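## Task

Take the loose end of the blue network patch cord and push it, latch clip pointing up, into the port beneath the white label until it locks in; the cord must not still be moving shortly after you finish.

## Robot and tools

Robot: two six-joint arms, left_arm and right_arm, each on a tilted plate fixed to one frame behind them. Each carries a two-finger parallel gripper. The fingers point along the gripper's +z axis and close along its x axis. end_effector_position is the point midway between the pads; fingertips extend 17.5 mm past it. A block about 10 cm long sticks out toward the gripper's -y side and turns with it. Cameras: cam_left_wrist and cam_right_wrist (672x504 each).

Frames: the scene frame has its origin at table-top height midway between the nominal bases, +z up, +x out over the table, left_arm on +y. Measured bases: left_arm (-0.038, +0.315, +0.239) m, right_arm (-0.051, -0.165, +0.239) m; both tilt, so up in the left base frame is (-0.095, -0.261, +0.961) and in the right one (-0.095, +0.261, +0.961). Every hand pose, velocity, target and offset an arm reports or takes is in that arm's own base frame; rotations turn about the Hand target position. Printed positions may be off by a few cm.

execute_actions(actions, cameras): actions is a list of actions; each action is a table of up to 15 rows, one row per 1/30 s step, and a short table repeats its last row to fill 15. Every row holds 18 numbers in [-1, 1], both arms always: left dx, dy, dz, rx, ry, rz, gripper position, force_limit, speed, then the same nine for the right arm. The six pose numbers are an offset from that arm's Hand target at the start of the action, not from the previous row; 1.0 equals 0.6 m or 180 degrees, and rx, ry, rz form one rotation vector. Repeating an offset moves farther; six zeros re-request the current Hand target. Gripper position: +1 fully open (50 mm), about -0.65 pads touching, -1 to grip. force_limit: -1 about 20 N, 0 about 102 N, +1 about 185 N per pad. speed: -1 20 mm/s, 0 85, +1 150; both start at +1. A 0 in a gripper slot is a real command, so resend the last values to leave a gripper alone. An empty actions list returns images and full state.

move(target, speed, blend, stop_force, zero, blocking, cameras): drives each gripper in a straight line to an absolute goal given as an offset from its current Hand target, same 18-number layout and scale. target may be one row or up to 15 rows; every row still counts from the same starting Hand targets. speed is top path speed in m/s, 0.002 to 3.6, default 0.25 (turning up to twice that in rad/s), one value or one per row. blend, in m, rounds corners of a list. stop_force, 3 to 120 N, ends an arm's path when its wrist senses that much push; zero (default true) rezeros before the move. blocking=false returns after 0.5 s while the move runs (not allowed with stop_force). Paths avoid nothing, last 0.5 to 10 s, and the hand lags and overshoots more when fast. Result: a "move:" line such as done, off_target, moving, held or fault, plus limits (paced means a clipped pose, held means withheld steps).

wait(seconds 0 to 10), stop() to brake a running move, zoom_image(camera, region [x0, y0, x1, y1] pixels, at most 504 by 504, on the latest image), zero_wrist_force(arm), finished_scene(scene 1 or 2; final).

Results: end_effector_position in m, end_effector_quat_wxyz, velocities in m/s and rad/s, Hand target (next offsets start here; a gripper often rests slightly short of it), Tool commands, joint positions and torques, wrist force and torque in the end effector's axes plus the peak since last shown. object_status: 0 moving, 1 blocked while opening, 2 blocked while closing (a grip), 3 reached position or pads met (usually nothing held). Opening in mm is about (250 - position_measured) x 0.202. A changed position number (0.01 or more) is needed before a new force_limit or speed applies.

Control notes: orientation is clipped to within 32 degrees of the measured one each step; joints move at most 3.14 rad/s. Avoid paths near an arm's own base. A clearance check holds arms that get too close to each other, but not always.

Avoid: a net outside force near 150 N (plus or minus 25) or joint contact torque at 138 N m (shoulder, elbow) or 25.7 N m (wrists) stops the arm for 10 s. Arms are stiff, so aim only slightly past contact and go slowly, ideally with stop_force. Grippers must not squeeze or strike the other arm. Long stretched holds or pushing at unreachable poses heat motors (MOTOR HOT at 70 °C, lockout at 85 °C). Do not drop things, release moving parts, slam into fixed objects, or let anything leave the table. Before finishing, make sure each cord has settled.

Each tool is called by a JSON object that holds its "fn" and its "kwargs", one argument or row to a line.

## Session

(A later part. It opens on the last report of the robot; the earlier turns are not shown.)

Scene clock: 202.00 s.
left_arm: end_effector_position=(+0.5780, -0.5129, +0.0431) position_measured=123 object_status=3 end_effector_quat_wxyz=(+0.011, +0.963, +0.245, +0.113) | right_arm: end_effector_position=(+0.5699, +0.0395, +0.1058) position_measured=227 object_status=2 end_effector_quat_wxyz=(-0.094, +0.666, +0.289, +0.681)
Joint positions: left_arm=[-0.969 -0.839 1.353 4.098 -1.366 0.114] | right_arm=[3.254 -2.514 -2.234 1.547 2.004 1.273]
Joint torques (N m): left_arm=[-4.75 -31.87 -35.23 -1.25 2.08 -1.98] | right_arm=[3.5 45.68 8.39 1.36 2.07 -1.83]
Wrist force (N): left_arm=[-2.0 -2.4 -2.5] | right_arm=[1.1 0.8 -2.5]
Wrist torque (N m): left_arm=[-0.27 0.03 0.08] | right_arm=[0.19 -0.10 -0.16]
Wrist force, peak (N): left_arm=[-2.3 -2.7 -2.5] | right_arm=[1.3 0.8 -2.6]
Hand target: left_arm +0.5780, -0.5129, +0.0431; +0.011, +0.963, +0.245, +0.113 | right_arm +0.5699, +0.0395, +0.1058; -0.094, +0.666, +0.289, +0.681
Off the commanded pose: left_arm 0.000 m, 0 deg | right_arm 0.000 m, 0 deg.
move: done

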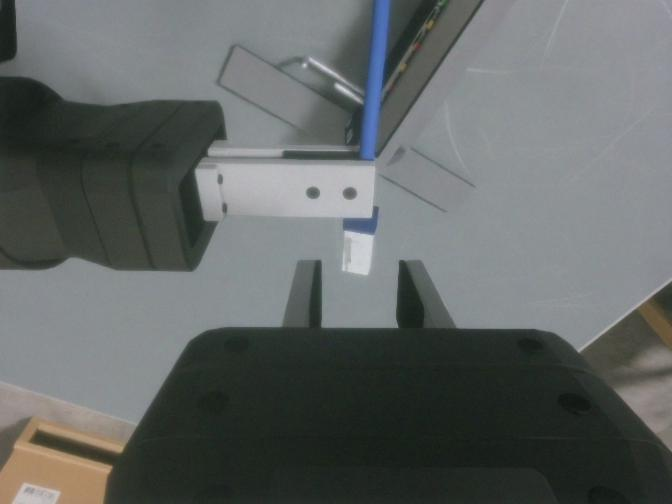

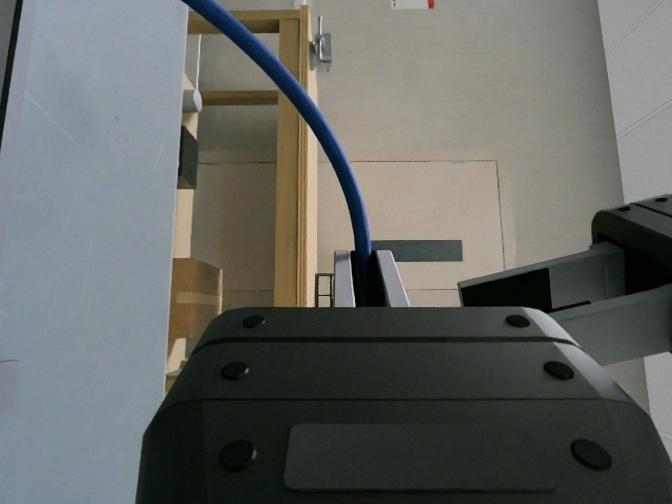

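{"fn": "move", "kwargs": {
  "target": [0.021,0,-0.085,0,0,0,0.2,0,1,0,0,0,0,0,0,-1,-0.6,-0.5],
  "speed": 0.05,
  "stop_force": 6,
  "cameras": ["all"]
}}

Scene clock: 208.37 s.
left_arm: end_effector_position=(+0.5906, -0.5129, -0.0079) position_measured=123 object_status=3 end_effector_quat_wxyz=(+0.011, +0.963, +0.245, +0.113) | right_arm: end_effector_position=(+0.5699, +0.0395, +0.1058) position_measured=227 object_status=2 end_effector_quat_wxyz=(-0.094, +0.666, +0.289, +0.681)
Joint positions: left_arm=[-0.955 -0.755 1.348 4.016 -1.367 0.129] | right_arm=[3.254 -2.514 -2.234 1.547 2.004 1.273]
Joint torques (N m): left_arm=[-6.07 -34.32 -34.13 -5.43 -2.42 2.56] | right_arm=[3.9 45.2 7.01 1.4 2.05 -1.73]
Wrist force (N): left_arm=[-1.7 -2.7 -2.0] | right_arm=[1.0 0.7 -2.3]
Wrist torque (N m): left_arm=[-0.33 -0.02 -0.04] | right_arm=[0.18 -0.09 -0.16]
Wrist force, peak (N): left_arm=[-2.2 -2.6 -2.6] | right_arm=[1.2 0.9 -2.6]
Hand target: left_arm +0.5906, -0.5129, -0.0079; +0.011, +0.963, +0.245, +0.113 | right_arm +0.5699, +0.0395, +0.1058; -0.094, +0.666, +0.289, +0.681
Off the commanded pose: left_arm 0.000 m, 0 deg | right_arm 0.000 m, 0 deg.
move: done

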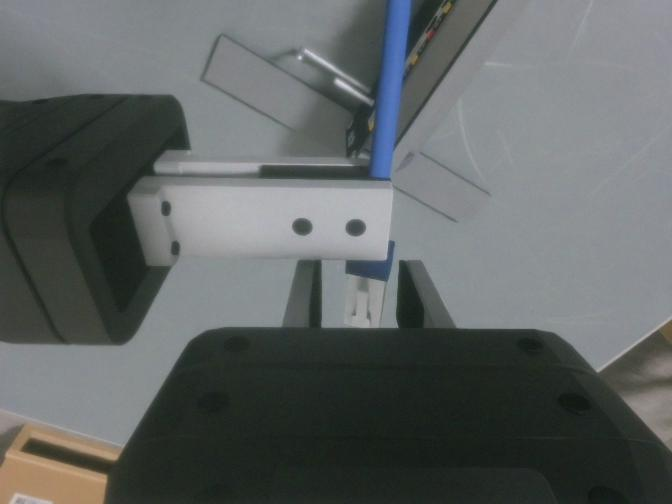

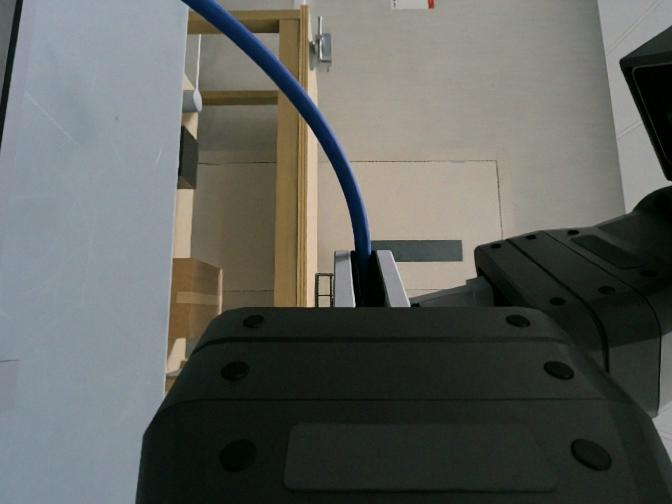

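{"fn": "move", "kwargs": {
  "target": [0.0025,-0.0042,-0.001,0,0,0,0.2,0,1,0,0,0,0,0,0,-1,-0.6,-0.5],
  "speed": 0.05
}}

{"fn": "move", "kwargs": {
  "target": [0,0,0,0,0,0,-1,-0.8,-1,0,0,0,0,0,0,-1,-0.6,-0.5],
  "cameras": ["all"]
}}

Scene clock: 213.23 s.
left_arm: end_effector_position=(+0.5921, -0.5154, -0.0085) position_measured=123 object_status=3 end_effector_quat_wxyz=(+0.011, +0.963, +0.245, +0.113) | right_arm: end_effector_position=(+0.5699, +0.0395, +0.1058) position_measured=227 object_status=2 end_effector_quat_wxyz=(-0.094, +0.666, +0.289, +0.681)
Joint positions: left_arm=[-0.955 -0.748 1.337 4.021 -1.367 0.128] | right_arm=[3.254 -2.514 -2.234 1.547 2.004 1.273]
Joint torques (N m): left_arm=[-27.62 -35.68 -33.41 -1.6 -1.28 -1.96] | right_arm=[3.92 44.98 7.88 1.42 1.97 -1.7]
Wrist force (N): left_arm=[-1.9 -2.5 -2.1] | right_arm=[1.2 0.6 -2.3]
Wrist torque (N m): left_arm=[-0.30 0.00 -0.02] | right_arm=[0.17 -0.11 -0.16]
Wrist force, peak (N): left_arm=[-2.1 -3.0 -2.2] | right_arm=[1.2 0.8 -2.6]
Hand target: left_arm +0.5921, -0.5155, -0.0085; +0.011, +0.963, +0.245, +0.113 | right_arm +0.5699, +0.0395, +0.1058; -0.094, +0.666, +0.289, +0.681
Off the commanded pose: left_arm 0.000 m, 0 deg | right_arm 0.000 m, 0 deg.
move: done

Scene clock: 214.13 s.
left_arm: end_effector_position=(+0.5922, -0.5154, -0.0085) position_measured=188 object_status=2 end_effector_quat_wxyz=(+0.011, +0.963, +0.245, +0.113) | right_arm: end_effector_position=(+0.5699, +0.0395, +0.1058) position_measured=227 object_status=2 end_effector_quat_wxyz=(-0.094, +0.666, +0.289, +0.681)
Joint positions: left_arm=[-0.955 -0.748 1.337 4.021 -1.367 0.128] | right_arm=[3.254 -2.514 -2.234 1.547 2.004 1.273]
Joint torques (N m): left_arm=[-27.24 -34.58 -29.8 -1.28 -4.89 -2.07] | right_arm=[6.83 45.23 7.69 1.41 -0.31 -1.64]
Wrist force (N): left_arm=[13.7 1.6 1.1] | right_arm=[3.3 -3.7 -18.2]
Wrist torque (N m): left_arm=[-0.31 0.00 0.39] | right_arm=[0.06 -0.09 -0.17]
Wrist force, peak (N): left_arm=[14.2 1.9 1.3] | right_arm=[3.2 -4.0 -18.3]
Hand target: left_arm +0.5921, -0.5155, -0.0085; +0.011, +0.963, +0.245, +0.113 | right_arm +0.5699, +0.0395, +0.1058; -0.094, +0.666, +0.289, +0.681
Off the commanded pose: left_arm 0.000 m, 0 deg | right_arm 0.000 m, 0 deg.
move: done

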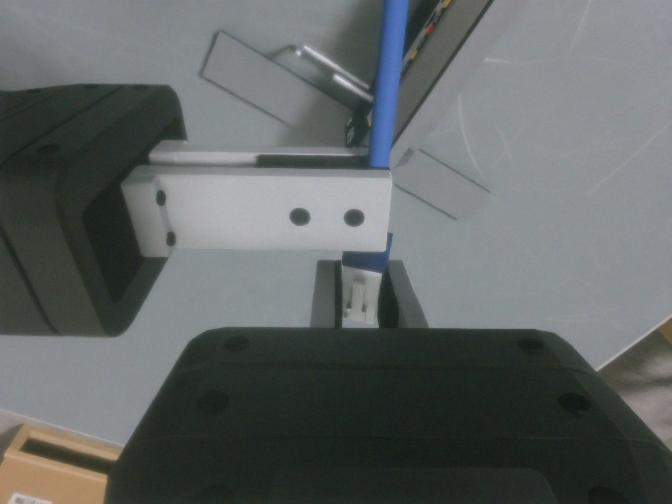

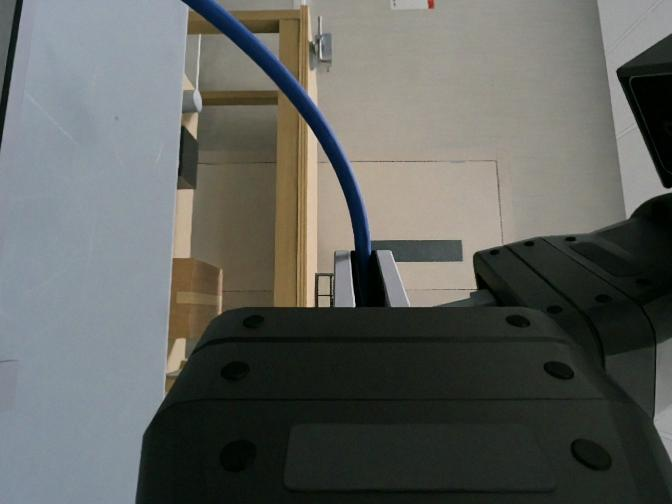

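{"fn": "move", "kwargs": {
  "target": [
    [0,0,0,0,0,0,-1,-0.8,-1,0,0,0,0,0,0,0,-0.6,-0.5],
    [0,0,0,0,0,0,-1,-0.8,-1,-0.019,0.030,-0.010,0,0,0,0,-0.6,-0.5]
  ],
  "speed": 0.06,
  "cameras": ["all"]
}}

Scene clock: 217.70 s.
left_arm: end_effector_position=(+0.5921, -0.5155, -0.0085) position_measured=192 object_status=2 end_effector_quat_wxyz=(+0.011, +0.963, +0.245, +0.113) | right_arm: end_effector_position=(+0.5697, +0.0398, +0.1057) position_measured=152 object_status=3 end_effector_quat_wxyz=(-0.094, +0.666, +0.289, +0.681)
Joint positions: left_arm=[-0.955 -0.748 1.337 4.021 -1.367 0.128] | right_arm=[3.255 -2.514 -2.235 1.548 2.003 1.273]
Joint torques (N m): left_arm=[-12.84 -40.57 -17.89 -2.39 2.3 -1.73] | right_arm=[3.1 44.78 9.22 1.49 2.04 -0.23]
Wrist force (N): left_arm=[-1.9 -2.0 -1.8] | right_arm=[1.3 0.5 -2.5]
Wrist torque (N m): left_arm=[-0.24 0.01 -0.03] | right_arm=[0.15 -0.10 -0.14]
Wrist force, peak (N): left_arm=[15.2 1.9 1.6] | right_arm=[3.5 -4.0 -19.3]
Hand target: left_arm +0.5921, -0.5155, -0.0085; +0.011, +0.963, +0.245, +0.113 | right_arm +0.5698, +0.0398, +0.1058; -0.094, +0.666, +0.289, +0.681 (not the last commanded pose)
Off the commanded pose: left_arm 0.000 m, 0 deg | right_arm 0.022 m, 0 deg.
move: held (right_arm; a check stopped the path); path passed 1 of 2 targets; limits=held
pose unreachable (right arm): on one or more control steps of this call, first in action 0 (counted from 0), this arm could not follow its commanded pose, so it was not sent that pose on those steps. It may still have moved: this result reports where it is.
cause: moving toward the commanded pose would bring a part of the arm too close to another arm (a part of this arm just beyond joint 3 (elbow) and a part of the left arm just beyond its joint 3 (elbow), where that arm would come to rest).

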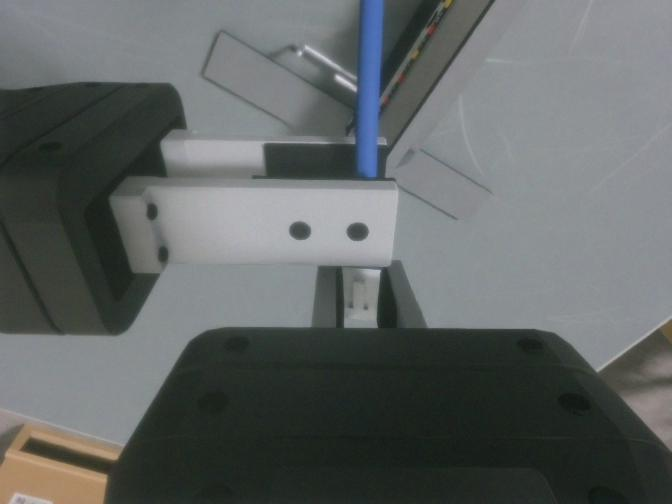

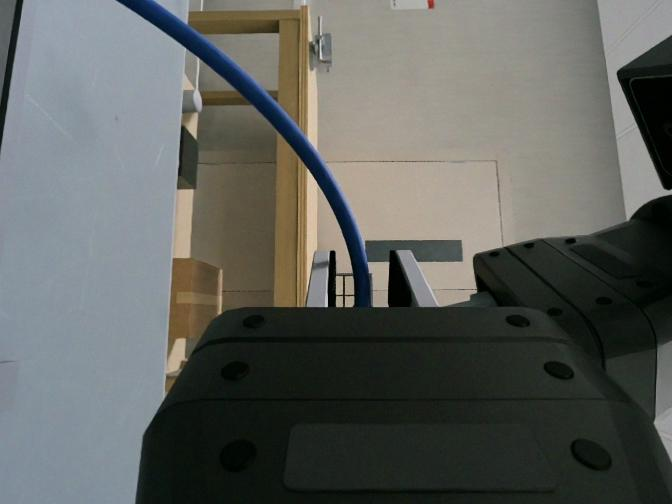

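{"fn": "move", "kwargs": {
  "target": [0.0205,-0.0338,-0.0072,0,0,0,-1,-0.8,-1,0,0,0,0,0,0,0,-0.6,-0.5],
  "speed": 0.06,
  "cameras": ["all"]
}}

Scene clock: 220.20 s.
left_arm: end_effector_position=(+0.5924, -0.5158, -0.0084) position_measured=192 object_status=2 end_effector_quat_wxyz=(+0.011, +0.963, +0.245, +0.113) | right_arm: end_effector_position=(+0.5698, +0.0398, +0.1058) position_measured=152 object_status=3 end_effector_quat_wxyz=(-0.094, +0.666, +0.289, +0.681)
Joint positions: left_arm=[-0.955 -0.747 1.336 4.021 -1.367 0.128] | right_arm=[3.255 -2.514 -2.234 1.547 2.003 1.273]
Joint torques (N m): left_arm=[-8.87 -58.92 -9.99 -5.24 1.82 -1.74] | right_arm=[3.16 45.46 7.96 1.24 1.97 -0.16]
Wrist force (N): left_arm=[-1.9 -2.1 -1.8] | right_arm=[1.3 0.8 -2.4]
Wrist torque (N m): left_arm=[-0.24 0.00 -0.03] | right_arm=[0.20 -0.09 -0.14]
Wrist force, peak (N): left_arm=[-2.0 -2.7 -2.4] | right_arm=[1.4 0.7 -2.6]
Hand target: left_arm +0.5924, -0.5158, -0.0084; +0.011, +0.963, +0.245, +0.113 (not the last commanded pose) | right_arm +0.5698, +0.0398, +0.1058; -0.094, +0.666, +0.289, +0.681
Off the commanded pose: left_arm 0.024 m, 0 deg | right_arm 0.000 m, 0 deg.
move: held (left_arm; a check stopped the path); limits=held
pose unreachable (left arm): on one or more control steps of this call, first in action 0 (counted from 0), this arm could not follow its commanded pose, so it was not sent that pose on those steps. It may still have moved: this result reports where it is.
cause: moving toward the commanded pose would bring a part of the arm too close to another arm (a part of this arm just beyond joint 3 (elbow) and a part of the right arm just beyond its joint 3 (elbow), 7 mm apart when this arm was first held).

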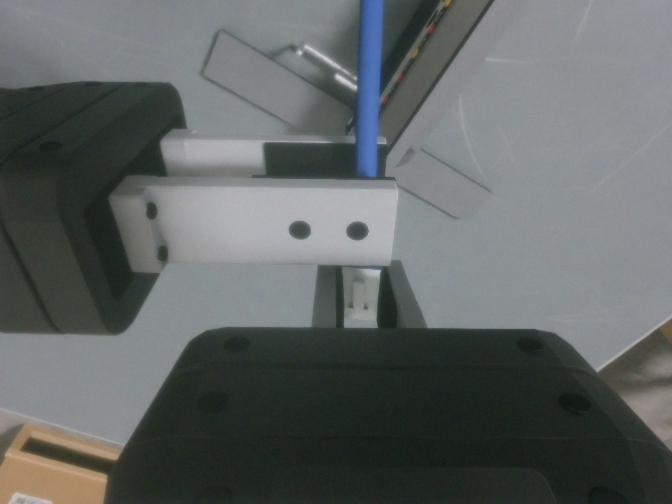

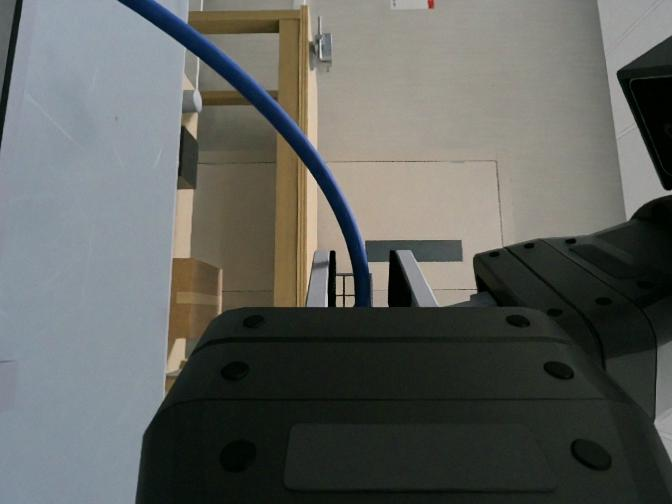

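{"fn": "move", "kwargs": {
  "target": [0,0,0,0,0,0,-1,-0.8,-1,-0.085,-0.0526,0.0059,0,0,0,0,-0.6,-0.5],
  "speed": 0.1,
  "cameras": ["all"]
}}

Scene clock: 233.00 s.
left_arm: end_effector_position=(+0.5924, -0.5158, -0.0084) position_measured=192 object_status=2 end_effector_quat_wxyz=(+0.011, +0.963, +0.245, +0.113) | right_arm: end_effector_position=(+0.5188, +0.0082, +0.1093) position_measured=152 object_status=3 end_effector_quat_wxyz=(-0.094, +0.666, +0.289, +0.681)
Joint positions: left_arm=[-0.955 -0.748 1.336 4.021 -1.367 0.128] | right_arm=[3.166 -2.514 -2.341 1.651 2.092 1.267]
Joint torques (N m): left_arm=[-8.49 -59.78 -10.75 -5.41 -1.42 -1.95] | right_arm=[2.24 25 -9.87 3.88 1.93 -1.76]
Wrist force (N): left_arm=[-2.1 -2.0 -2.2] | right_arm=[1.4 0.8 -2.3]
Wrist torque (N m): left_arm=[-0.23 0.03 -0.03] | right_arm=[0.20 -0.11 -0.13]
Wrist force, peak (N): left_arm=[-2.1 -2.4 -2.1] | right_arm=[1.4 0.9 -3.5]
Hand target: left_arm +0.5924, -0.5158, -0.0084; +0.011, +0.963, +0.245, +0.113 | right_arm +0.5188, +0.0082, +0.1093; -0.094, +0.666, +0.289, +0.681
Off the commanded pose: left_arm 0.000 m, 0 deg | right_arm 0.000 m, 0 deg.
move: done

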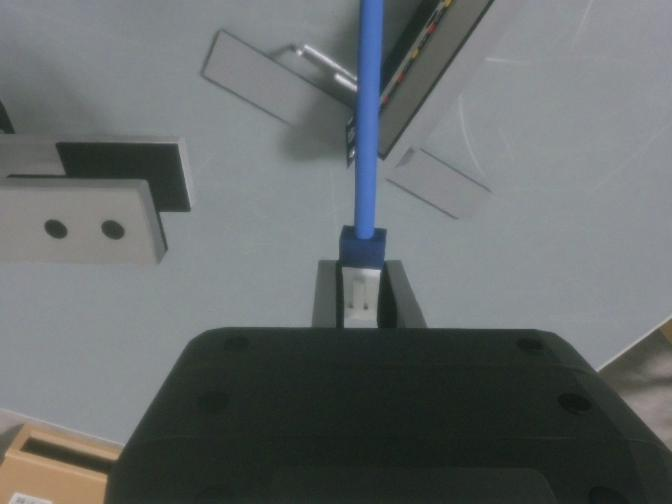

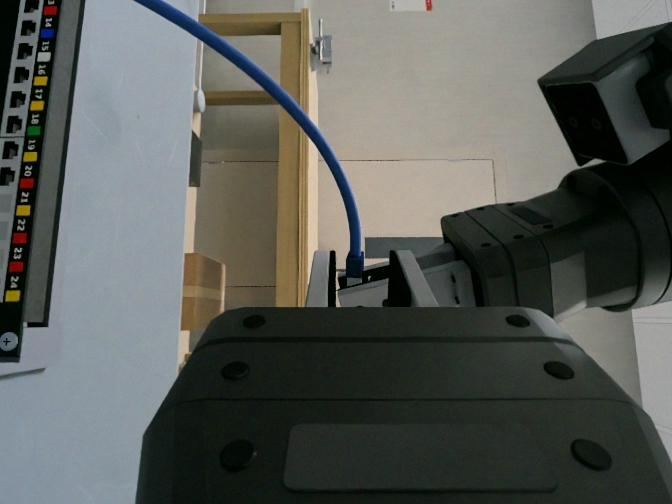

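{"fn": "move", "kwargs": {
  "target": [0.116,-0.001,0.011,0,0,0,-1,-0.8,-1,0,0,0,0,0,0,0,-0.6,-0.5],
  "speed": 0.1
}}

Scene clock: 236.67 s.
left_arm: end_effector_position=(+0.6619, -0.5164, -0.0018) position_measured=192 object_status=2 end_effector_quat_wxyz=(+0.011, +0.963, +0.245, +0.113) | right_arm: end_effector_position=(+0.5188, +0.0082, +0.1093) position_measured=152 object_status=3 end_effector_quat_wxyz=(-0.094, +0.666, +0.289, +0.681)
Joint positions: left_arm=[-0.883 -0.641 1.111 4.125 -1.375 0.201] | right_arm=[3.166 -2.514 -2.341 1.651 2.092 1.267]
Joint torques (N m): left_arm=[-6.73 -40.02 -34.9 -1.28 -2.48 2.4] | right_arm=[2.12 25.52 -9.96 3.88 2.02 -1.68]
Wrist force (N): left_arm=[-1.9 -2.0 -1.8] | right_arm=[1.3 0.8 -2.5]
Wrist torque (N m): left_arm=[-0.22 -0.01 -0.05] | right_arm=[0.20 -0.10 -0.12]
Wrist force, peak (N): left_arm=[-2.7 -2.5 -2.8] | right_arm=[1.5 0.8 -2.7]
Hand target: left_arm +0.6620, -0.5164, -0.0018; +0.011, +0.963, +0.245, +0.113 | right_arm +0.5188, +0.0082, +0.1093; -0.094, +0.666, +0.289, +0.681
Off the commanded pose: left_arm 0.000 m, 0 deg | right_arm 0.000 m, 0 deg.
move: done

{"fn": "move", "kwargs": {
  "target": [0,0,0,0,0,0,-1,-0.8,-1,0.1752,0.0992,-0.0097,0,0,0,0,-0.6,-0.5],
  "speed": 0.1,
  "cameras": ["all"]
}}

Scene clock: 241.50 s.
left_arm: end_effector_position=(+0.6620, -0.5164, -0.0018) position_measured=192 object_status=2 end_effector_quat_wxyz=(+0.011, +0.963, +0.245, +0.113) | right_arm: end_effector_position=(+0.6239, +0.0677, +0.1035) position_measured=152 object_status=3 end_effector_quat_wxyz=(-0.094, +0.666, +0.289, +0.681)
Joint positions: left_arm=[-0.883 -0.641 1.111 4.125 -1.375 0.201] | right_arm=[3.31 -2.524 -2.103 1.427 1.948 1.277]
Joint torques (N m): left_arm=[-7.37 -40.06 -32.94 -1.47 -2.5 2.51] | right_arm=[20.86 29.28 12.25 1.35 -0.93 1.35]
Wrist force (N): left_arm=[-1.1 -1.5 -2.1] | right_arm=[1.4 0.8 -3.5]
Wrist torque (N m): left_arm=[-0.14 -0.01 0.00] | right_arm=[0.21 -0.14 -0.23]
Wrist force, peak (N): left_arm=[-2.5 -2.2 -2.1] | right_arm=[1.5 0.9 -3.7]
Hand target: left_arm +0.6620, -0.5164, -0.0018; +0.011, +0.963, +0.245, +0.113 | right_arm +0.6239, +0.0677, +0.1035; -0.094, +0.666, +0.289, +0.681
Off the commanded pose: left_arm 0.000 m, 0 deg | right_arm 0.000 m, 0 deg.
move: done

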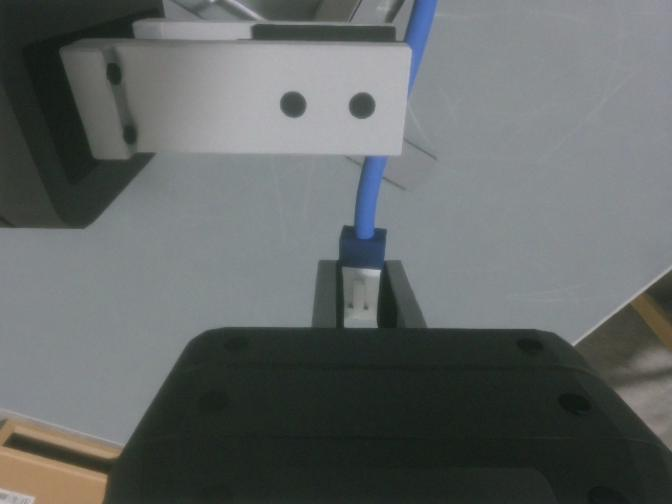

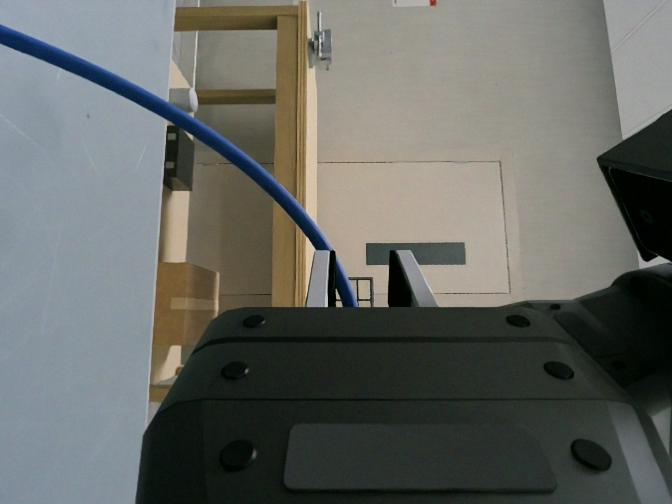

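{"fn": "move", "kwargs": {
  "target": [
    [0,0,0,0,0,0,-1,-0.8,-1,0.014,-0.011,-0.0095,0,0,0,0,-0.6,-0.5],
    [0,0,0,0,0,0,-1,-0.8,-1,0.014,-0.011,-0.0095,0,0,0,-1,-0.6,-0.8]
  ],
  "speed": 0.05,
  "cameras": ["all"]
}}

Scene clock: 246.33 s.
left_arm: end_effector_position=(+0.6620, -0.5164, -0.0018) position_measured=192 object_status=2 end_effector_quat_wxyz=(+0.011, +0.963, +0.245, +0.113) | right_arm: end_effector_position=(+0.6323, +0.0611, +0.0978) position_measured=227 object_status=0 end_effector_quat_wxyz=(-0.094, +0.666, +0.289, +0.681)
Joint positions: left_arm=[-0.883 -0.641 1.111 4.125 -1.375 0.201] | right_arm=[3.29 -2.542 -2.07 1.412 1.968 1.275]
Joint torques (N m): left_arm=[-16.96 -44.62 -29.41 -3.1 -2.59 2.28] | right_arm=[5.22 30.21 8.52 1.09 1.24 -1.65]
Wrist force (N): left_arm=[-1.5 -1.7 0.9] | right_arm=[4.2 -0.5 -2.6]
Wrist torque (N m): left_arm=[-0.32 -0.05 -0.04] | right_arm=[0.18 -0.10 -0.21]
Wrist force, peak (N): left_arm=[-1.7 -4.0 2.3] | right_arm=[5.5 1.5 -2.8]
Hand target: left_arm +0.6620, -0.5164, -0.0018; +0.011, +0.963, +0.245, +0.113 | right_arm +0.6323, +0.0611, +0.0978; -0.094, +0.666, +0.289, +0.681
Off the commanded pose: left_arm 0.000 m, 0 deg | right_arm 0.000 m, 0 deg.
move: done

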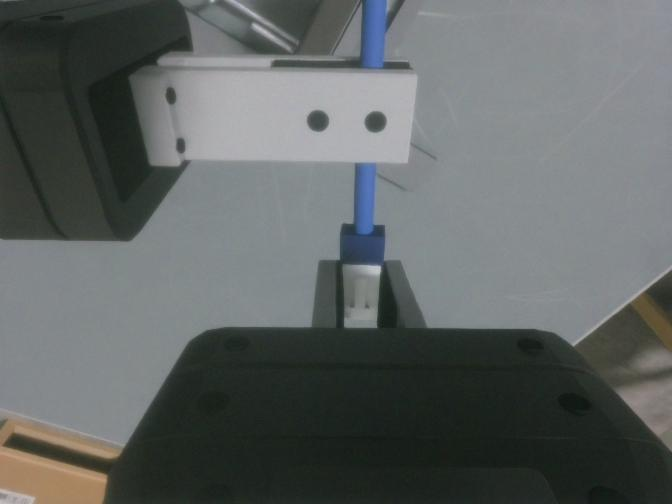

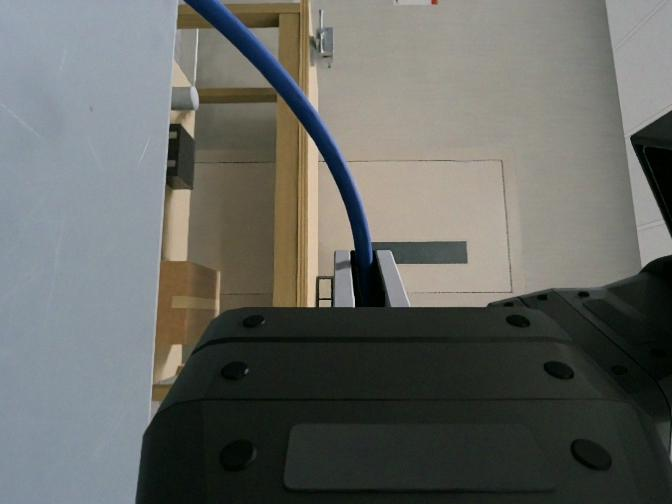

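{"fn": "move", "kwargs": {
  "target": [
    [0,0,0,0,0,0,0.08,-0.8,-0.5,0,0,0,0,0,0,-1,-0.6,-0.8],
    [-0.022,0.0337,0.0137,0,0,0,0.08,-0.8,-0.5,0,0,0,0,0,0,-1,-0.6,-0.8]
  ],
  "speed": 0.05,
  "cameras": ["all"]
}}

Scene clock: 253.43 s.
left_arm: end_effector_position=(+0.6488, -0.4962, +0.0064) position_measured=140 object_status=3 end_effector_quat_wxyz=(+0.011, +0.963, +0.245, +0.113) | right_arm: end_effector_position=(+0.6323, +0.0611, +0.0978) position_measured=227 object_status=2 end_effector_quat_wxyz=(-0.094, +0.666, +0.289, +0.681)
Joint positions: left_arm=[-0.88 -0.704 1.211 4.087 -1.376 0.205] | right_arm=[3.29 -2.542 -2.071 1.412 1.968 1.275]
Joint torques (N m): left_arm=[-6.5 -62.46 -9.63 -5.35 -2.31 2.49] | right_arm=[6.57 37.14 0.39 2.82 -0.62 -0.04]
Wrist force (N): left_arm=[-1.9 -2.1 -2.2] | right_arm=[1.1 0.5 -2.5]
Wrist torque (N m): left_arm=[-0.23 0.00 -0.03] | right_arm=[0.18 -0.10 -0.15]
Wrist force, peak (N): left_arm=[-2.0 -2.6 -2.3] | right_arm=[4.4 -0.1 -2.7]
Hand target: left_arm +0.6488, -0.4962, +0.0064; +0.011, +0.963, +0.245, +0.113 | right_arm +0.6323, +0.0611, +0.0978; -0.094, +0.666, +0.289, +0.681
Off the commanded pose: left_arm 0.000 m, 0 deg | right_arm 0.000 m, 0 deg.
move: done

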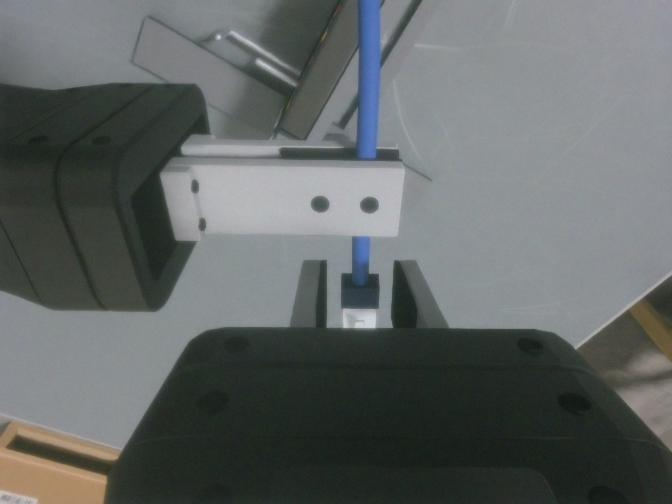

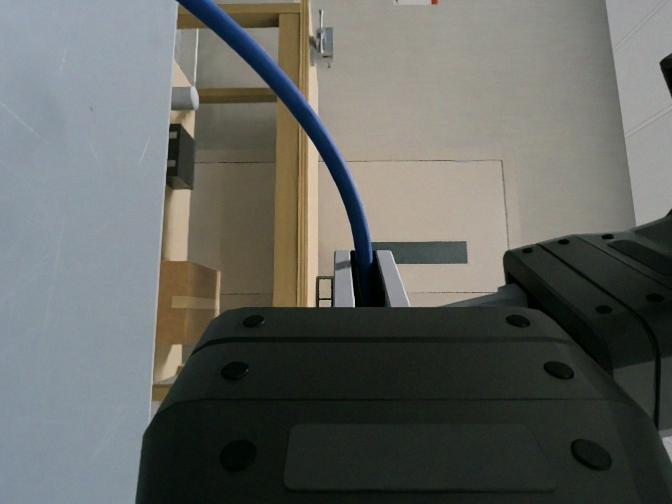

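{"fn": "move", "kwargs": {
  "target": [
    [0.0015,0,-0.0065,0,0,0,0.08,-0.8,-0.5,0,0,0,0,0,0,-1,-0.6,-0.8],
    [0.0015,0,-0.0065,0,0,0,-1,-0.5,-0.8,0,0,0,0,0,0,-1,-0.6,-0.8]
  ],
  "speed": 0.05,
  "cameras": ["cam_left_wrist"]
}}

{"fn": "move", "kwargs": {
  "target": [0,0,0,0,0,0,-1,-0.5,-0.8,0,0,0,0,0,0,0.1,-0.6,-0.5]
}}

{"fn": "move", "kwargs": {
  "target": [0,0,0,0,0,0,-1,-0.5,-0.8,-0.128,-0.079,0.009,0,0,0,0.1,-0.6,-0.5],
  "speed": 0.1,
  "cameras": ["all"]
}}

Scene clock: 260.60 s.
left_arm: end_effector_position=(+0.6497, -0.4962, +0.0025) position_measured=199 object_status=0 end_effector_quat_wxyz=(+0.011, +0.963, +0.245, +0.113) | right_arm: end_effector_position=(+0.6323, +0.0611, +0.0978) position_measured=227 object_status=2 end_effector_quat_wxyz=(-0.094, +0.666, +0.289, +0.681)
Joint positions: left_arm=[-0.879 -0.697 1.21 4.082 -1.376 0.206] | right_arm=[3.29 -2.542 -2.071 1.412 1.968 1.275]
Joint torques (N m): left_arm=[-6.15 -36.36 -33.76 -5.51 -2.37 2.57] | right_arm=[7.72 46.38 0 2.85 -0.52 0.96]
Wrist force (N): left_arm=[-1.7 -2.0 -2.1] | right_arm=[1.2 0.8 -2.8]
Wrist torque (N m): left_arm=[-0.19 0.01 -0.04] | right_arm=[0.18 -0.11 -0.15]
Wrist force, peak (N): left_arm=[-2.5 -1.8 -2.3] | right_arm=[1.4 0.8 -2.9]
Hand target: left_arm +0.6497, -0.4962, +0.0025; +0.011, +0.963, +0.245, +0.113 | right_arm +0.6323, +0.0611, +0.0978; -0.094, +0.666, +0.289, +0.681
Off the commanded pose: left_arm 0.000 m, 0 deg | right_arm 0.000 m, 0 deg.
move: done
Images, in order (width x height): cam_left_wrist 672x504.

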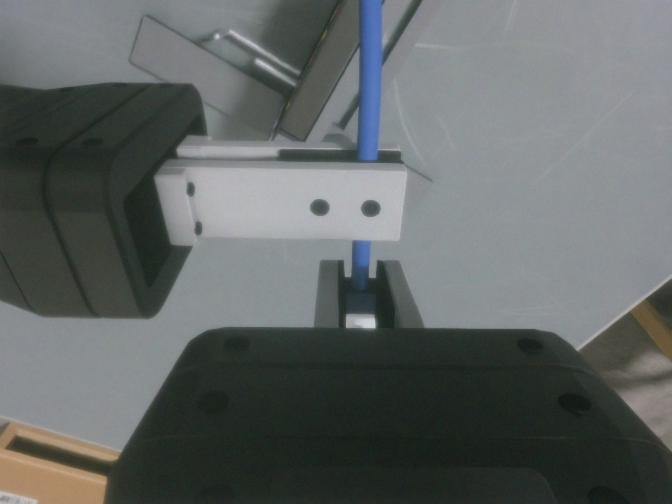

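Scene clock: 261.20 s.
left_arm: end_effector_position=(+0.6497, -0.4962, +0.0025) position_measured=199 object_status=2 end_effector_quat_wxyz=(+0.011, +0.963, +0.245, +0.113) | right_arm: end_effector_position=(+0.6323, +0.0611, +0.0978) position_measured=138 object_status=3 end_effector_quat_wxyz=(-0.094, +0.666, +0.289, +0.681)
Joint positions: left_arm=[-0.879 -0.697 1.21 4.082 -1.376 0.206] | right_arm=[3.29 -2.542 -2.071 1.412 1.968 1.275]
Joint torques (N m): left_arm=[-7.16 -36.72 -33.08 -5.07 -2.14 2.27] | right_arm=[8.12 46.19 0.34 2.88 -0.41 0.97]
Wrist force (N): left_arm=[-1.7 -2.0 -2.0] | right_arm=[1.2 0.8 -2.5]
Wrist torque (N m): left_arm=[-0.20 -0.02 -0.04] | right_arm=[0.20 -0.10 -0.14]
Wrist force, peak (N): left_arm=[-1.9 -2.3 -2.5] | right_arm=[1.2 1.1 -2.7]
Hand target: left_arm +0.6497, -0.4962, +0.0025; +0.011, +0.963, +0.245, +0.113 | right_arm +0.6323, +0.0611, +0.0978; -0.094, +0.666, +0.289, +0.681
Off the commanded pose: left_arm 0.000 m, 0 deg | right_arm 0.000 m, 0 deg.
move: done

Scene clock: 262.53 s.
left_arm: end_effector_position=(+0.6497, -0.4962, +0.0025) position_measured=199 object_status=2 end_effector_quat_wxyz=(+0.011, +0.963, +0.245, +0.113) | right_arm: end_effector_position=(+0.5556, +0.0138, +0.1032) position_measured=138 object_status=3 end_effector_quat_wxyz=(-0.094, +0.666, +0.289, +0.681)
Joint positions: left_arm=[-0.879 -0.697 1.21 4.082 -1.376 0.206] | right_arm=[3.18 -2.522 -2.248 1.567 2.078 1.268]
Joint torques (N m): left_arm=[-9.12 -38.12 -31.21 -4.7 -1.97 2.41] | right_arm=[2.78 45.02 -6.38 4 1.84 -1.81]
Wrist force (N): left_arm=[-1.9 -1.9 -1.8] | right_arm=[1.3 0.6 -2.3]
Wrist torque (N m): left_arm=[-0.20 0.01 -0.05] | right_arm=[0.17 -0.11 -0.13]
Wrist force, peak (N): left_arm=[-2.3 -1.9 -2.2] | right_arm=[1.2 0.5 -3.6]
Hand target: left_arm +0.6497, -0.4962, +0.0025; +0.011, +0.963, +0.245, +0.113 | right_arm +0.5555, +0.0137, +0.1032; -0.094, +0.666, +0.289, +0.681
Off the commanded pose: left_arm 0.000 m, 0 deg | right_arm 0.000 m, 0 deg.
move: done

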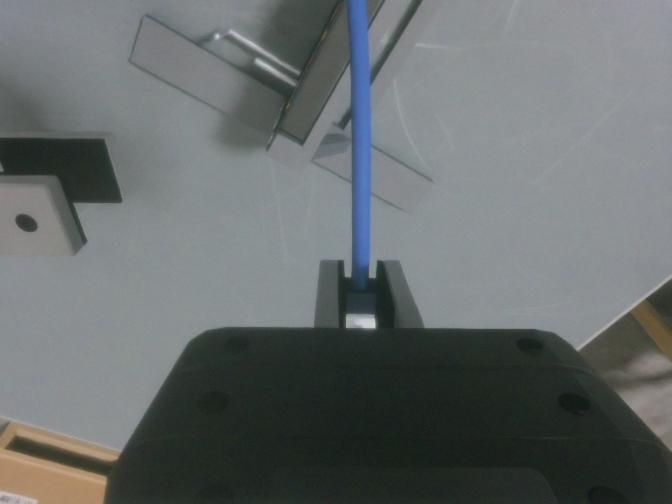

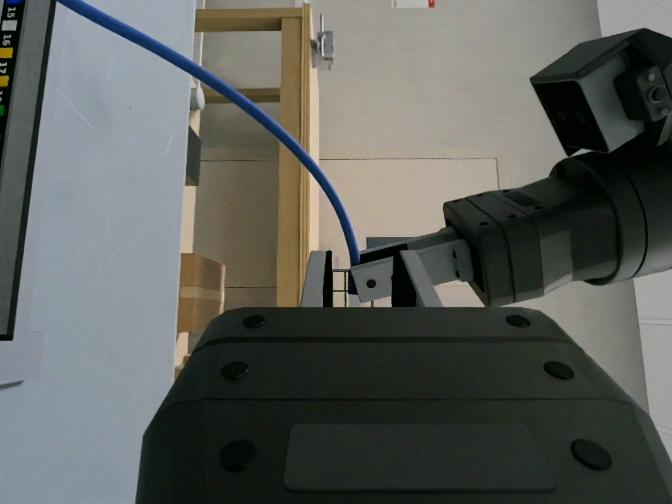

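{"fn": "move", "kwargs": {
  "target": [0,0,0,0,0,0,-1,-0.5,-0.8,-0.11,-0.15,0.03,0,0,0,0.1,-0.6,-0.5],
  "speed": 0.15,
  "cameras": ["all"]
}}

{"fn": "zoom_image", "kwargs": {
  "camera": "cam_right_wrist",
  "region": [250, 150, 500, 330]
}}

Scene clock: 266.17 s.
left_arm: end_effector_position=(+0.6497, -0.4962, +0.0025) position_measured=199 object_status=2 end_effector_quat_wxyz=(+0.011, +0.963, +0.245, +0.113) | right_arm: end_effector_position=(+0.5387, -0.0092, +0.1078) position_measured=138 object_status=3 end_effector_quat_wxyz=(-0.093, +0.666, +0.289, +0.682)
Joint positions: left_arm=[-0.879 -0.697 1.21 4.082 -1.376 0.206] | right_arm=[3.11 -2.51 -2.273 1.577 2.146 1.263]
Joint torques (N m): left_arm=[-10.81 -40.77 -28.03 -3.78 -1.04 2.18] | right_arm=[17.28 27.45 6.55 1.21 -0.78 1.22]
Wrist force (N): left_arm=[-2.1 -1.7 -2.2] | right_arm=[1.3 0.7 -2.5]
Wrist torque (N m): left_arm=[-0.17 0.03 -0.04] | right_arm=[0.19 -0.10 -0.22]
Wrist force, peak (N): left_arm=[-2.3 -2.0 -2.2] | right_arm=[0.5 4.0 -7.8]
Hand target: left_arm +0.6497, -0.4962, +0.0025; +0.011, +0.963, +0.245, +0.113 | right_arm +0.5387, -0.0091, +0.1078; -0.093, +0.666, +0.289, +0.681 (not the last commanded pose)
Off the commanded pose: left_arm 0.000 m, 0 deg | right_arm 0.084 m, 0 deg.
move: held (right_arm; a check stopped the path); limits=held
pose unreachable (right arm): on one or more control steps of this call, first in action 0 (counted from 0), this arm could not follow its commanded pose, so it was not sent that pose on those steps. It may still have moved: this result reports where it is.
cause: moving toward the commanded pose would bring two parts of the arm too close to each other (its gripper and another part of the arm, with joints 4 (wrist 1) to 6 (wrist 3) between them, 6 mm apart when it was first held).

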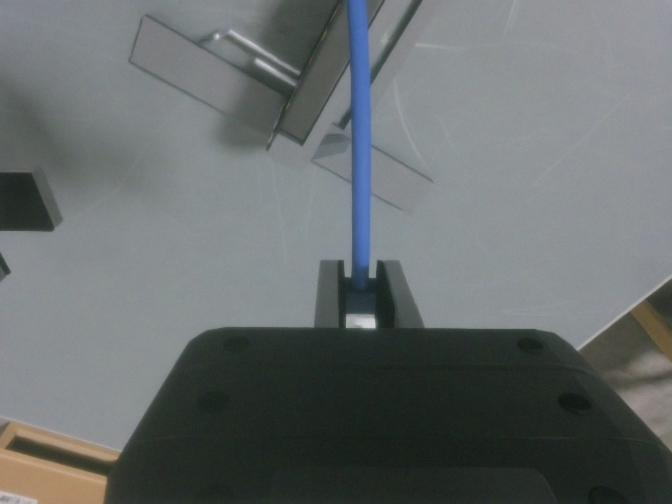

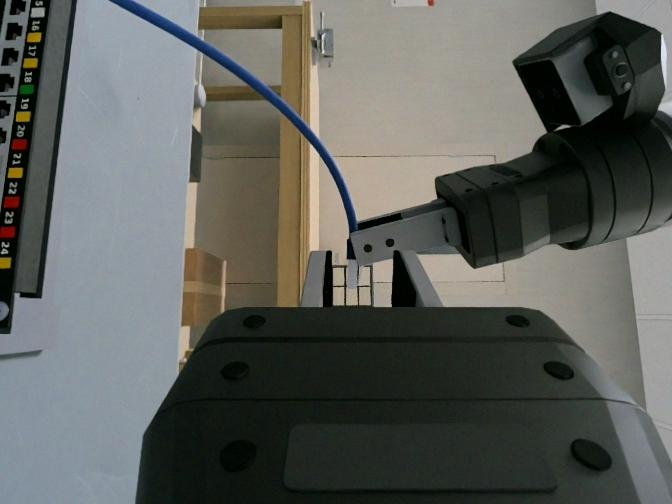

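Scaled by 2.016 from the camera's 672x504 image, which has a finer 960x720 frame.

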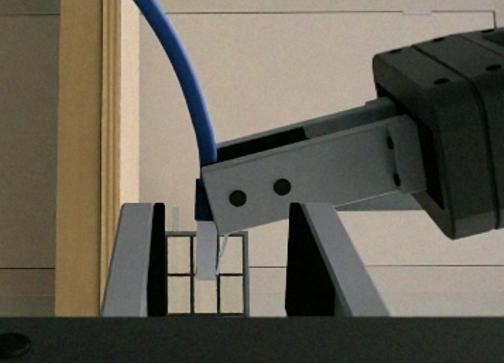

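{"fn": "move", "kwargs": {
  "target": [-0.0155,0.126,0.172,0,0,0,-1,-0.5,-0.8,0,0,0,0,0,0,0.1,-0.6,-0.5],
  "speed": 0.15
}}

{"fn": "move", "kwargs": {
  "target": [
    [0,0,0,0,0,0,-1,-0.5,-0.8,0.02,-0.2,0.03,0.082,0.202,-0.071,0.1,-0.6,-0.5],
    [0,0,0,0,0,0,-1,-0.5,-0.8,-0.25,-0.42,0.05,0.164,0.404,-0.143,0.1,-0.6,-0.5]
  ],
  "speed": 0.2,
  "blend": [0.05,0],
  "cameras": ["all"]
}}

Scene clock: 279.17 s.
left_arm: end_effector_position=(+0.6404, -0.4206, +0.1056) position_measured=199 object_status=2 end_effector_quat_wxyz=(+0.011, +0.963, +0.245, +0.113) | right_arm: end_effector_position=(+0.5387, -0.0091, +0.1078) position_measured=138 object_status=3 end_effector_quat_wxyz=(-0.093, +0.666, +0.289, +0.681)
Joint positions: left_arm=[-0.821 -0.931 1.346 4.168 -1.383 0.264] | right_arm=[3.11 -2.51 -2.273 1.577 2.146 1.263]
Joint torques (N m): left_arm=[-4.71 -54.71 -11 -1.67 -2.56 2.54] | right_arm=[17.76 27.02 5.85 1.43 -0.82 1.35]
Wrist force (N): left_arm=[-1.6 -1.6 -1.9] | right_arm=[1.2 0.9 -2.4]
Wrist torque (N m): left_arm=[-0.17 -0.05 -0.06] | right_arm=[0.21 -0.08 -0.22]
Wrist force, peak (N): left_arm=[-1.3 -2.9 -3.3] | right_arm=[1.4 0.8 -2.7]
Hand target: left_arm +0.6404, -0.4206, +0.1057; +0.011, +0.963, +0.245, +0.113 | right_arm +0.5387, -0.0091, +0.1078; -0.093, +0.666, +0.289, +0.681
Off the commanded pose: left_arm 0.000 m, 0 deg | right_arm 0.000 m, 0 deg.
move: done

Scene clock: 283.37 s.
left_arm: end_effector_position=(+0.6404, -0.4206, +0.1057) position_measured=199 object_status=2 end_effector_quat_wxyz=(+0.011, +0.963, +0.245, +0.113) | right_arm: end_effector_position=(+0.3887, -0.2611, +0.1378) position_measured=138 object_status=3 end_effector_quat_wxyz=(-0.255, +0.934, -0.135, +0.212)
Joint positions: left_arm=[-0.821 -0.931 1.347 4.168 -1.383 0.264] | right_arm=[2.495 -1.676 -2.191 -0.693 2.232 1.264]
Joint torques (N m): left_arm=[-5.18 -55.18 -11.19 -1.48 -2.39 2.44] | right_arm=[-5.9 21.11 22.58 1.56 0.21 -1.78]
Wrist force (N): left_arm=[-1.7 -2.1 -1.9] | right_arm=[0.3 -0.2 0.0]
Wrist torque (N m): left_arm=[-0.24 -0.03 -0.06] | right_arm=[-0.02 -0.04 0.02]
Wrist force, peak (N): left_arm=[-2.3 -2.0 -2.2] | right_arm=[1.3 0.7 -2.5]
Hand target: left_arm +0.6404, -0.4206, +0.1057; +0.011, +0.963, +0.245, +0.113 | right_arm +0.3887, -0.2611, +0.1378; -0.255, +0.934, -0.135, +0.212
Off the commanded pose: left_arm 0.000 m, 0 deg | right_arm 0.000 m, 0 deg.
move: done

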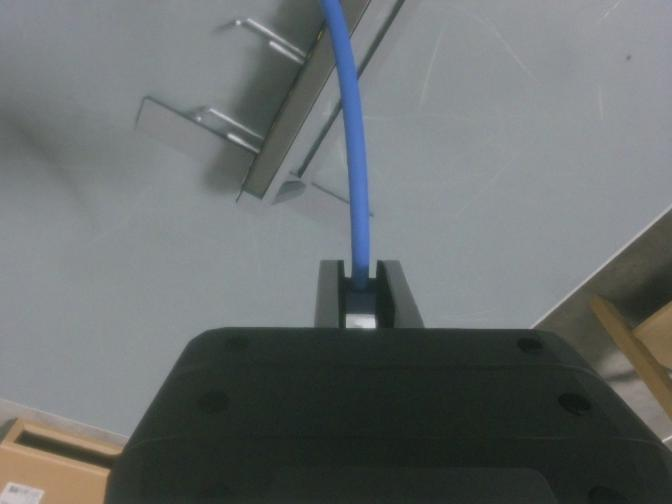

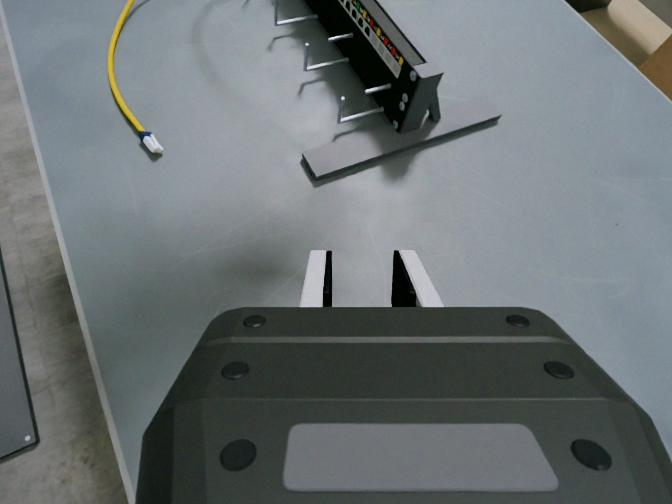

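{"fn": "move", "kwargs": {
  "target": [
    [-0.327,0.122,0.001,-0.0308,-0.0846,0.3115,-1,-0.5,-0.8,0,0,0,0,0,0,0.1,-0.6,-0.5],
    [-0.305,0.183,-0.223,-0.0308,-0.0846,0.3115,-1,-0.5,-0.8,0,0,0,0,0,0,0.1,-0.6,-0.5]
  ],
  "speed": 0.15,
  "blend": [0.03,0],
  "cameras": ["all"]
}}

Scene clock: 296.03 s.
left_arm: end_effector_position=(+0.4574, -0.3108, -0.0281) position_measured=199 object_status=2 end_effector_quat_wxyz=(+0.032, +0.711, +0.669, +0.215) | right_arm: end_effector_position=(+0.3887, -0.2611, +0.1378) position_measured=138 object_status=3 end_effector_quat_wxyz=(-0.255, +0.934, -0.135, +0.212)
Joint positions: left_arm=[-1.052 -1.096 2.095 3.754 -1.134 -0.999] | right_arm=[2.495 -1.676 -2.191 -0.694 2.232 1.263]
Joint torques (N m): left_arm=[-0.02 -14.36 -5.3 -5.35 2.86 2.48] | right_arm=[-6.02 21.52 23.17 1.64 0.62 -1.83]
Wrist force (N): left_arm=[-2.1 -1.9 -2.1] | right_arm=[0.2 -0.2 0.2]
Wrist torque (N m): left_arm=[-0.23 0.05 -0.05] | right_arm=[-0.02 -0.01 0.02]
Wrist force, peak (N): left_arm=[-2.1 -2.5 -2.7] | right_arm=[0.3 -0.3 0.3]
Hand target: left_arm +0.4574, -0.3108, -0.0281; +0.032, +0.711, +0.669, +0.215 | right_arm +0.3887, -0.2611, +0.1378; -0.255, +0.934, -0.135, +0.212
Off the commanded pose: left_arm 0.000 m, 0 deg | right_arm 0.000 m, 0 deg.
move: done

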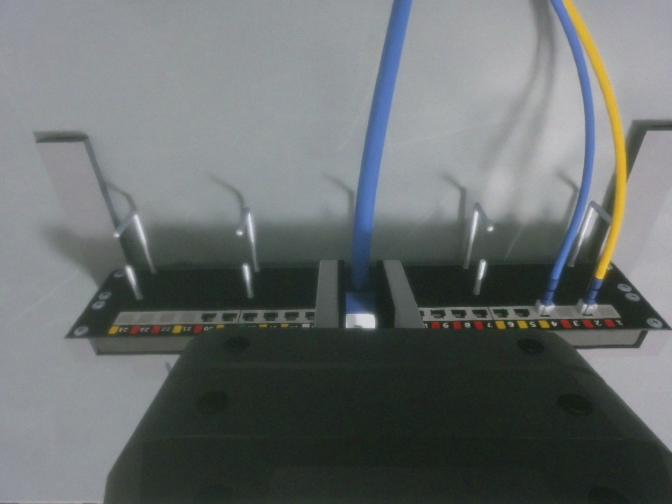

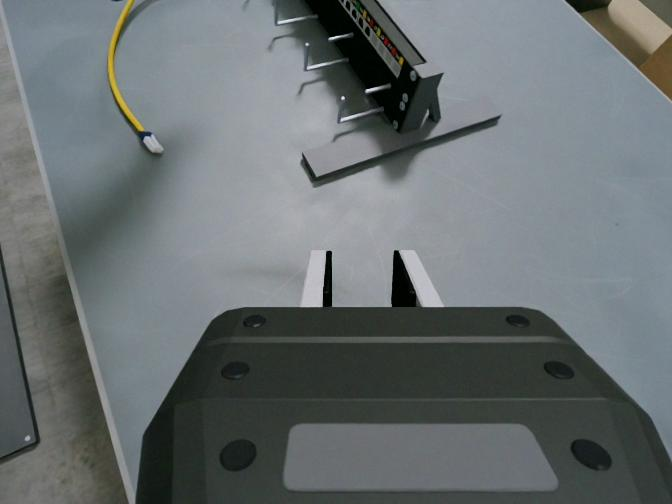

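{"fn": "move", "kwargs": {
  "target": [0.0943,0.0033,-0.198,-0.0005,-0.0013,0.0048,-1,-0.5,-0.8,0,0,0,0,0,0,0.1,-0.6,-0.5],
  "speed": 0.12,
  "cameras": ["cam_left_wrist"]
}}

{"fn": "zoom_image", "kwargs": {
  "camera": "cam_left_wrist",
  "region": [220, 240, 460, 340]
}}

Scene clock: 316.50 s.
left_arm: end_effector_position=(+0.5139, -0.3088, -0.1468) position_measured=199 object_status=2 end_effector_quat_wxyz=(+0.032, +0.706, +0.674, +0.216) | right_arm: end_effector_position=(+0.3887, -0.2611, +0.1378) position_measured=138 object_status=3 end_effector_quat_wxyz=(-0.255, +0.934, -0.135, +0.212)
Joint positions: left_arm=[-0.96 -0.757 1.964 3.506 -1.13 -0.915] | right_arm=[2.495 -1.676 -2.191 -0.694 2.232 1.263]
Joint torques (N m): left_arm=[-3.25 -26.02 -25.06 -5.25 2.68 2.52] | right_arm=[-6.1 21.51 22.53 1.69 1.13 -1.83]
Wrist force (N): left_arm=[-2.0 -2.5 -2.0] | right_arm=[0.2 -0.3 0.2]
Wrist torque (N m): left_arm=[-0.32 0.02 -0.05] | right_arm=[-0.04 -0.02 0.02]
Wrist force, peak (N): left_arm=[-1.9 -2.4 -3.1] | right_arm=[0.4 -0.2 0.2]
Hand target: left_arm +0.5139, -0.3088, -0.1469; +0.032, +0.706, +0.674, +0.216 | right_arm +0.3887, -0.2611, +0.1378; -0.255, +0.934, -0.135, +0.212
Off the commanded pose: left_arm 0.000 m, 0 deg | right_arm 0.000 m, 0 deg.
move: done
Images, in order (width x height): cam_left_wrist 672x504.

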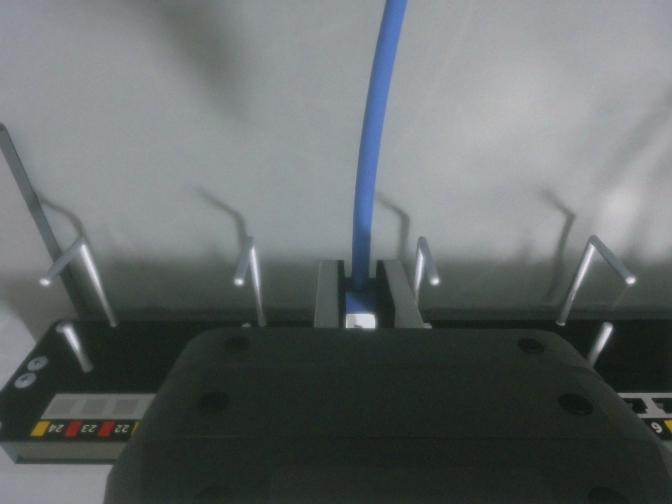

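Scaled by 2.100 from the camera's 672x504 image, which has a finer 960x720 frame.

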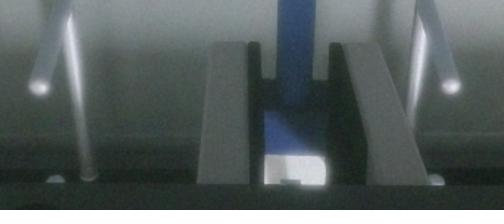

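{"fn": "zoom_image", "kwargs": {
  "camera": "cam_left_wrist",
  "region": [0, 370, 180, 480]
}}

{"fn": "zoom_image", "kwargs": {
  "camera": "cam_left_wrist",
  "region": [580, 370, 672, 450]
}}

Scaled by 2.800 from the camera's 672x504 image, which has a finer 960x720 frame.

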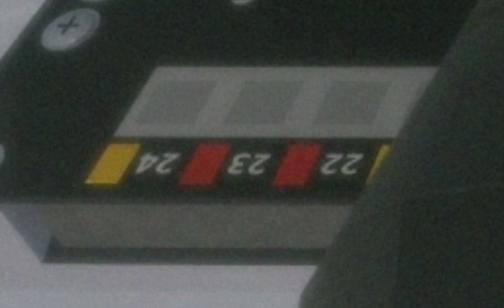

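Scaled by 5.478 from the camera's 672x504 image, which has a finer 960x720 frame.

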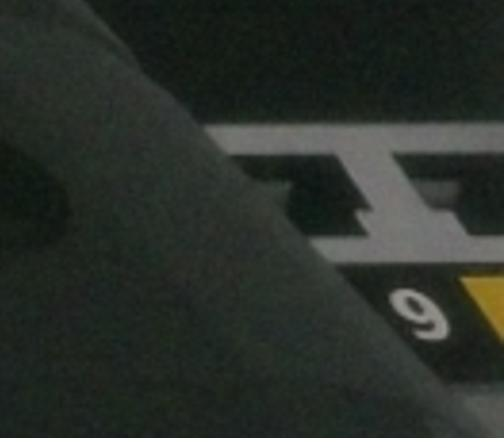

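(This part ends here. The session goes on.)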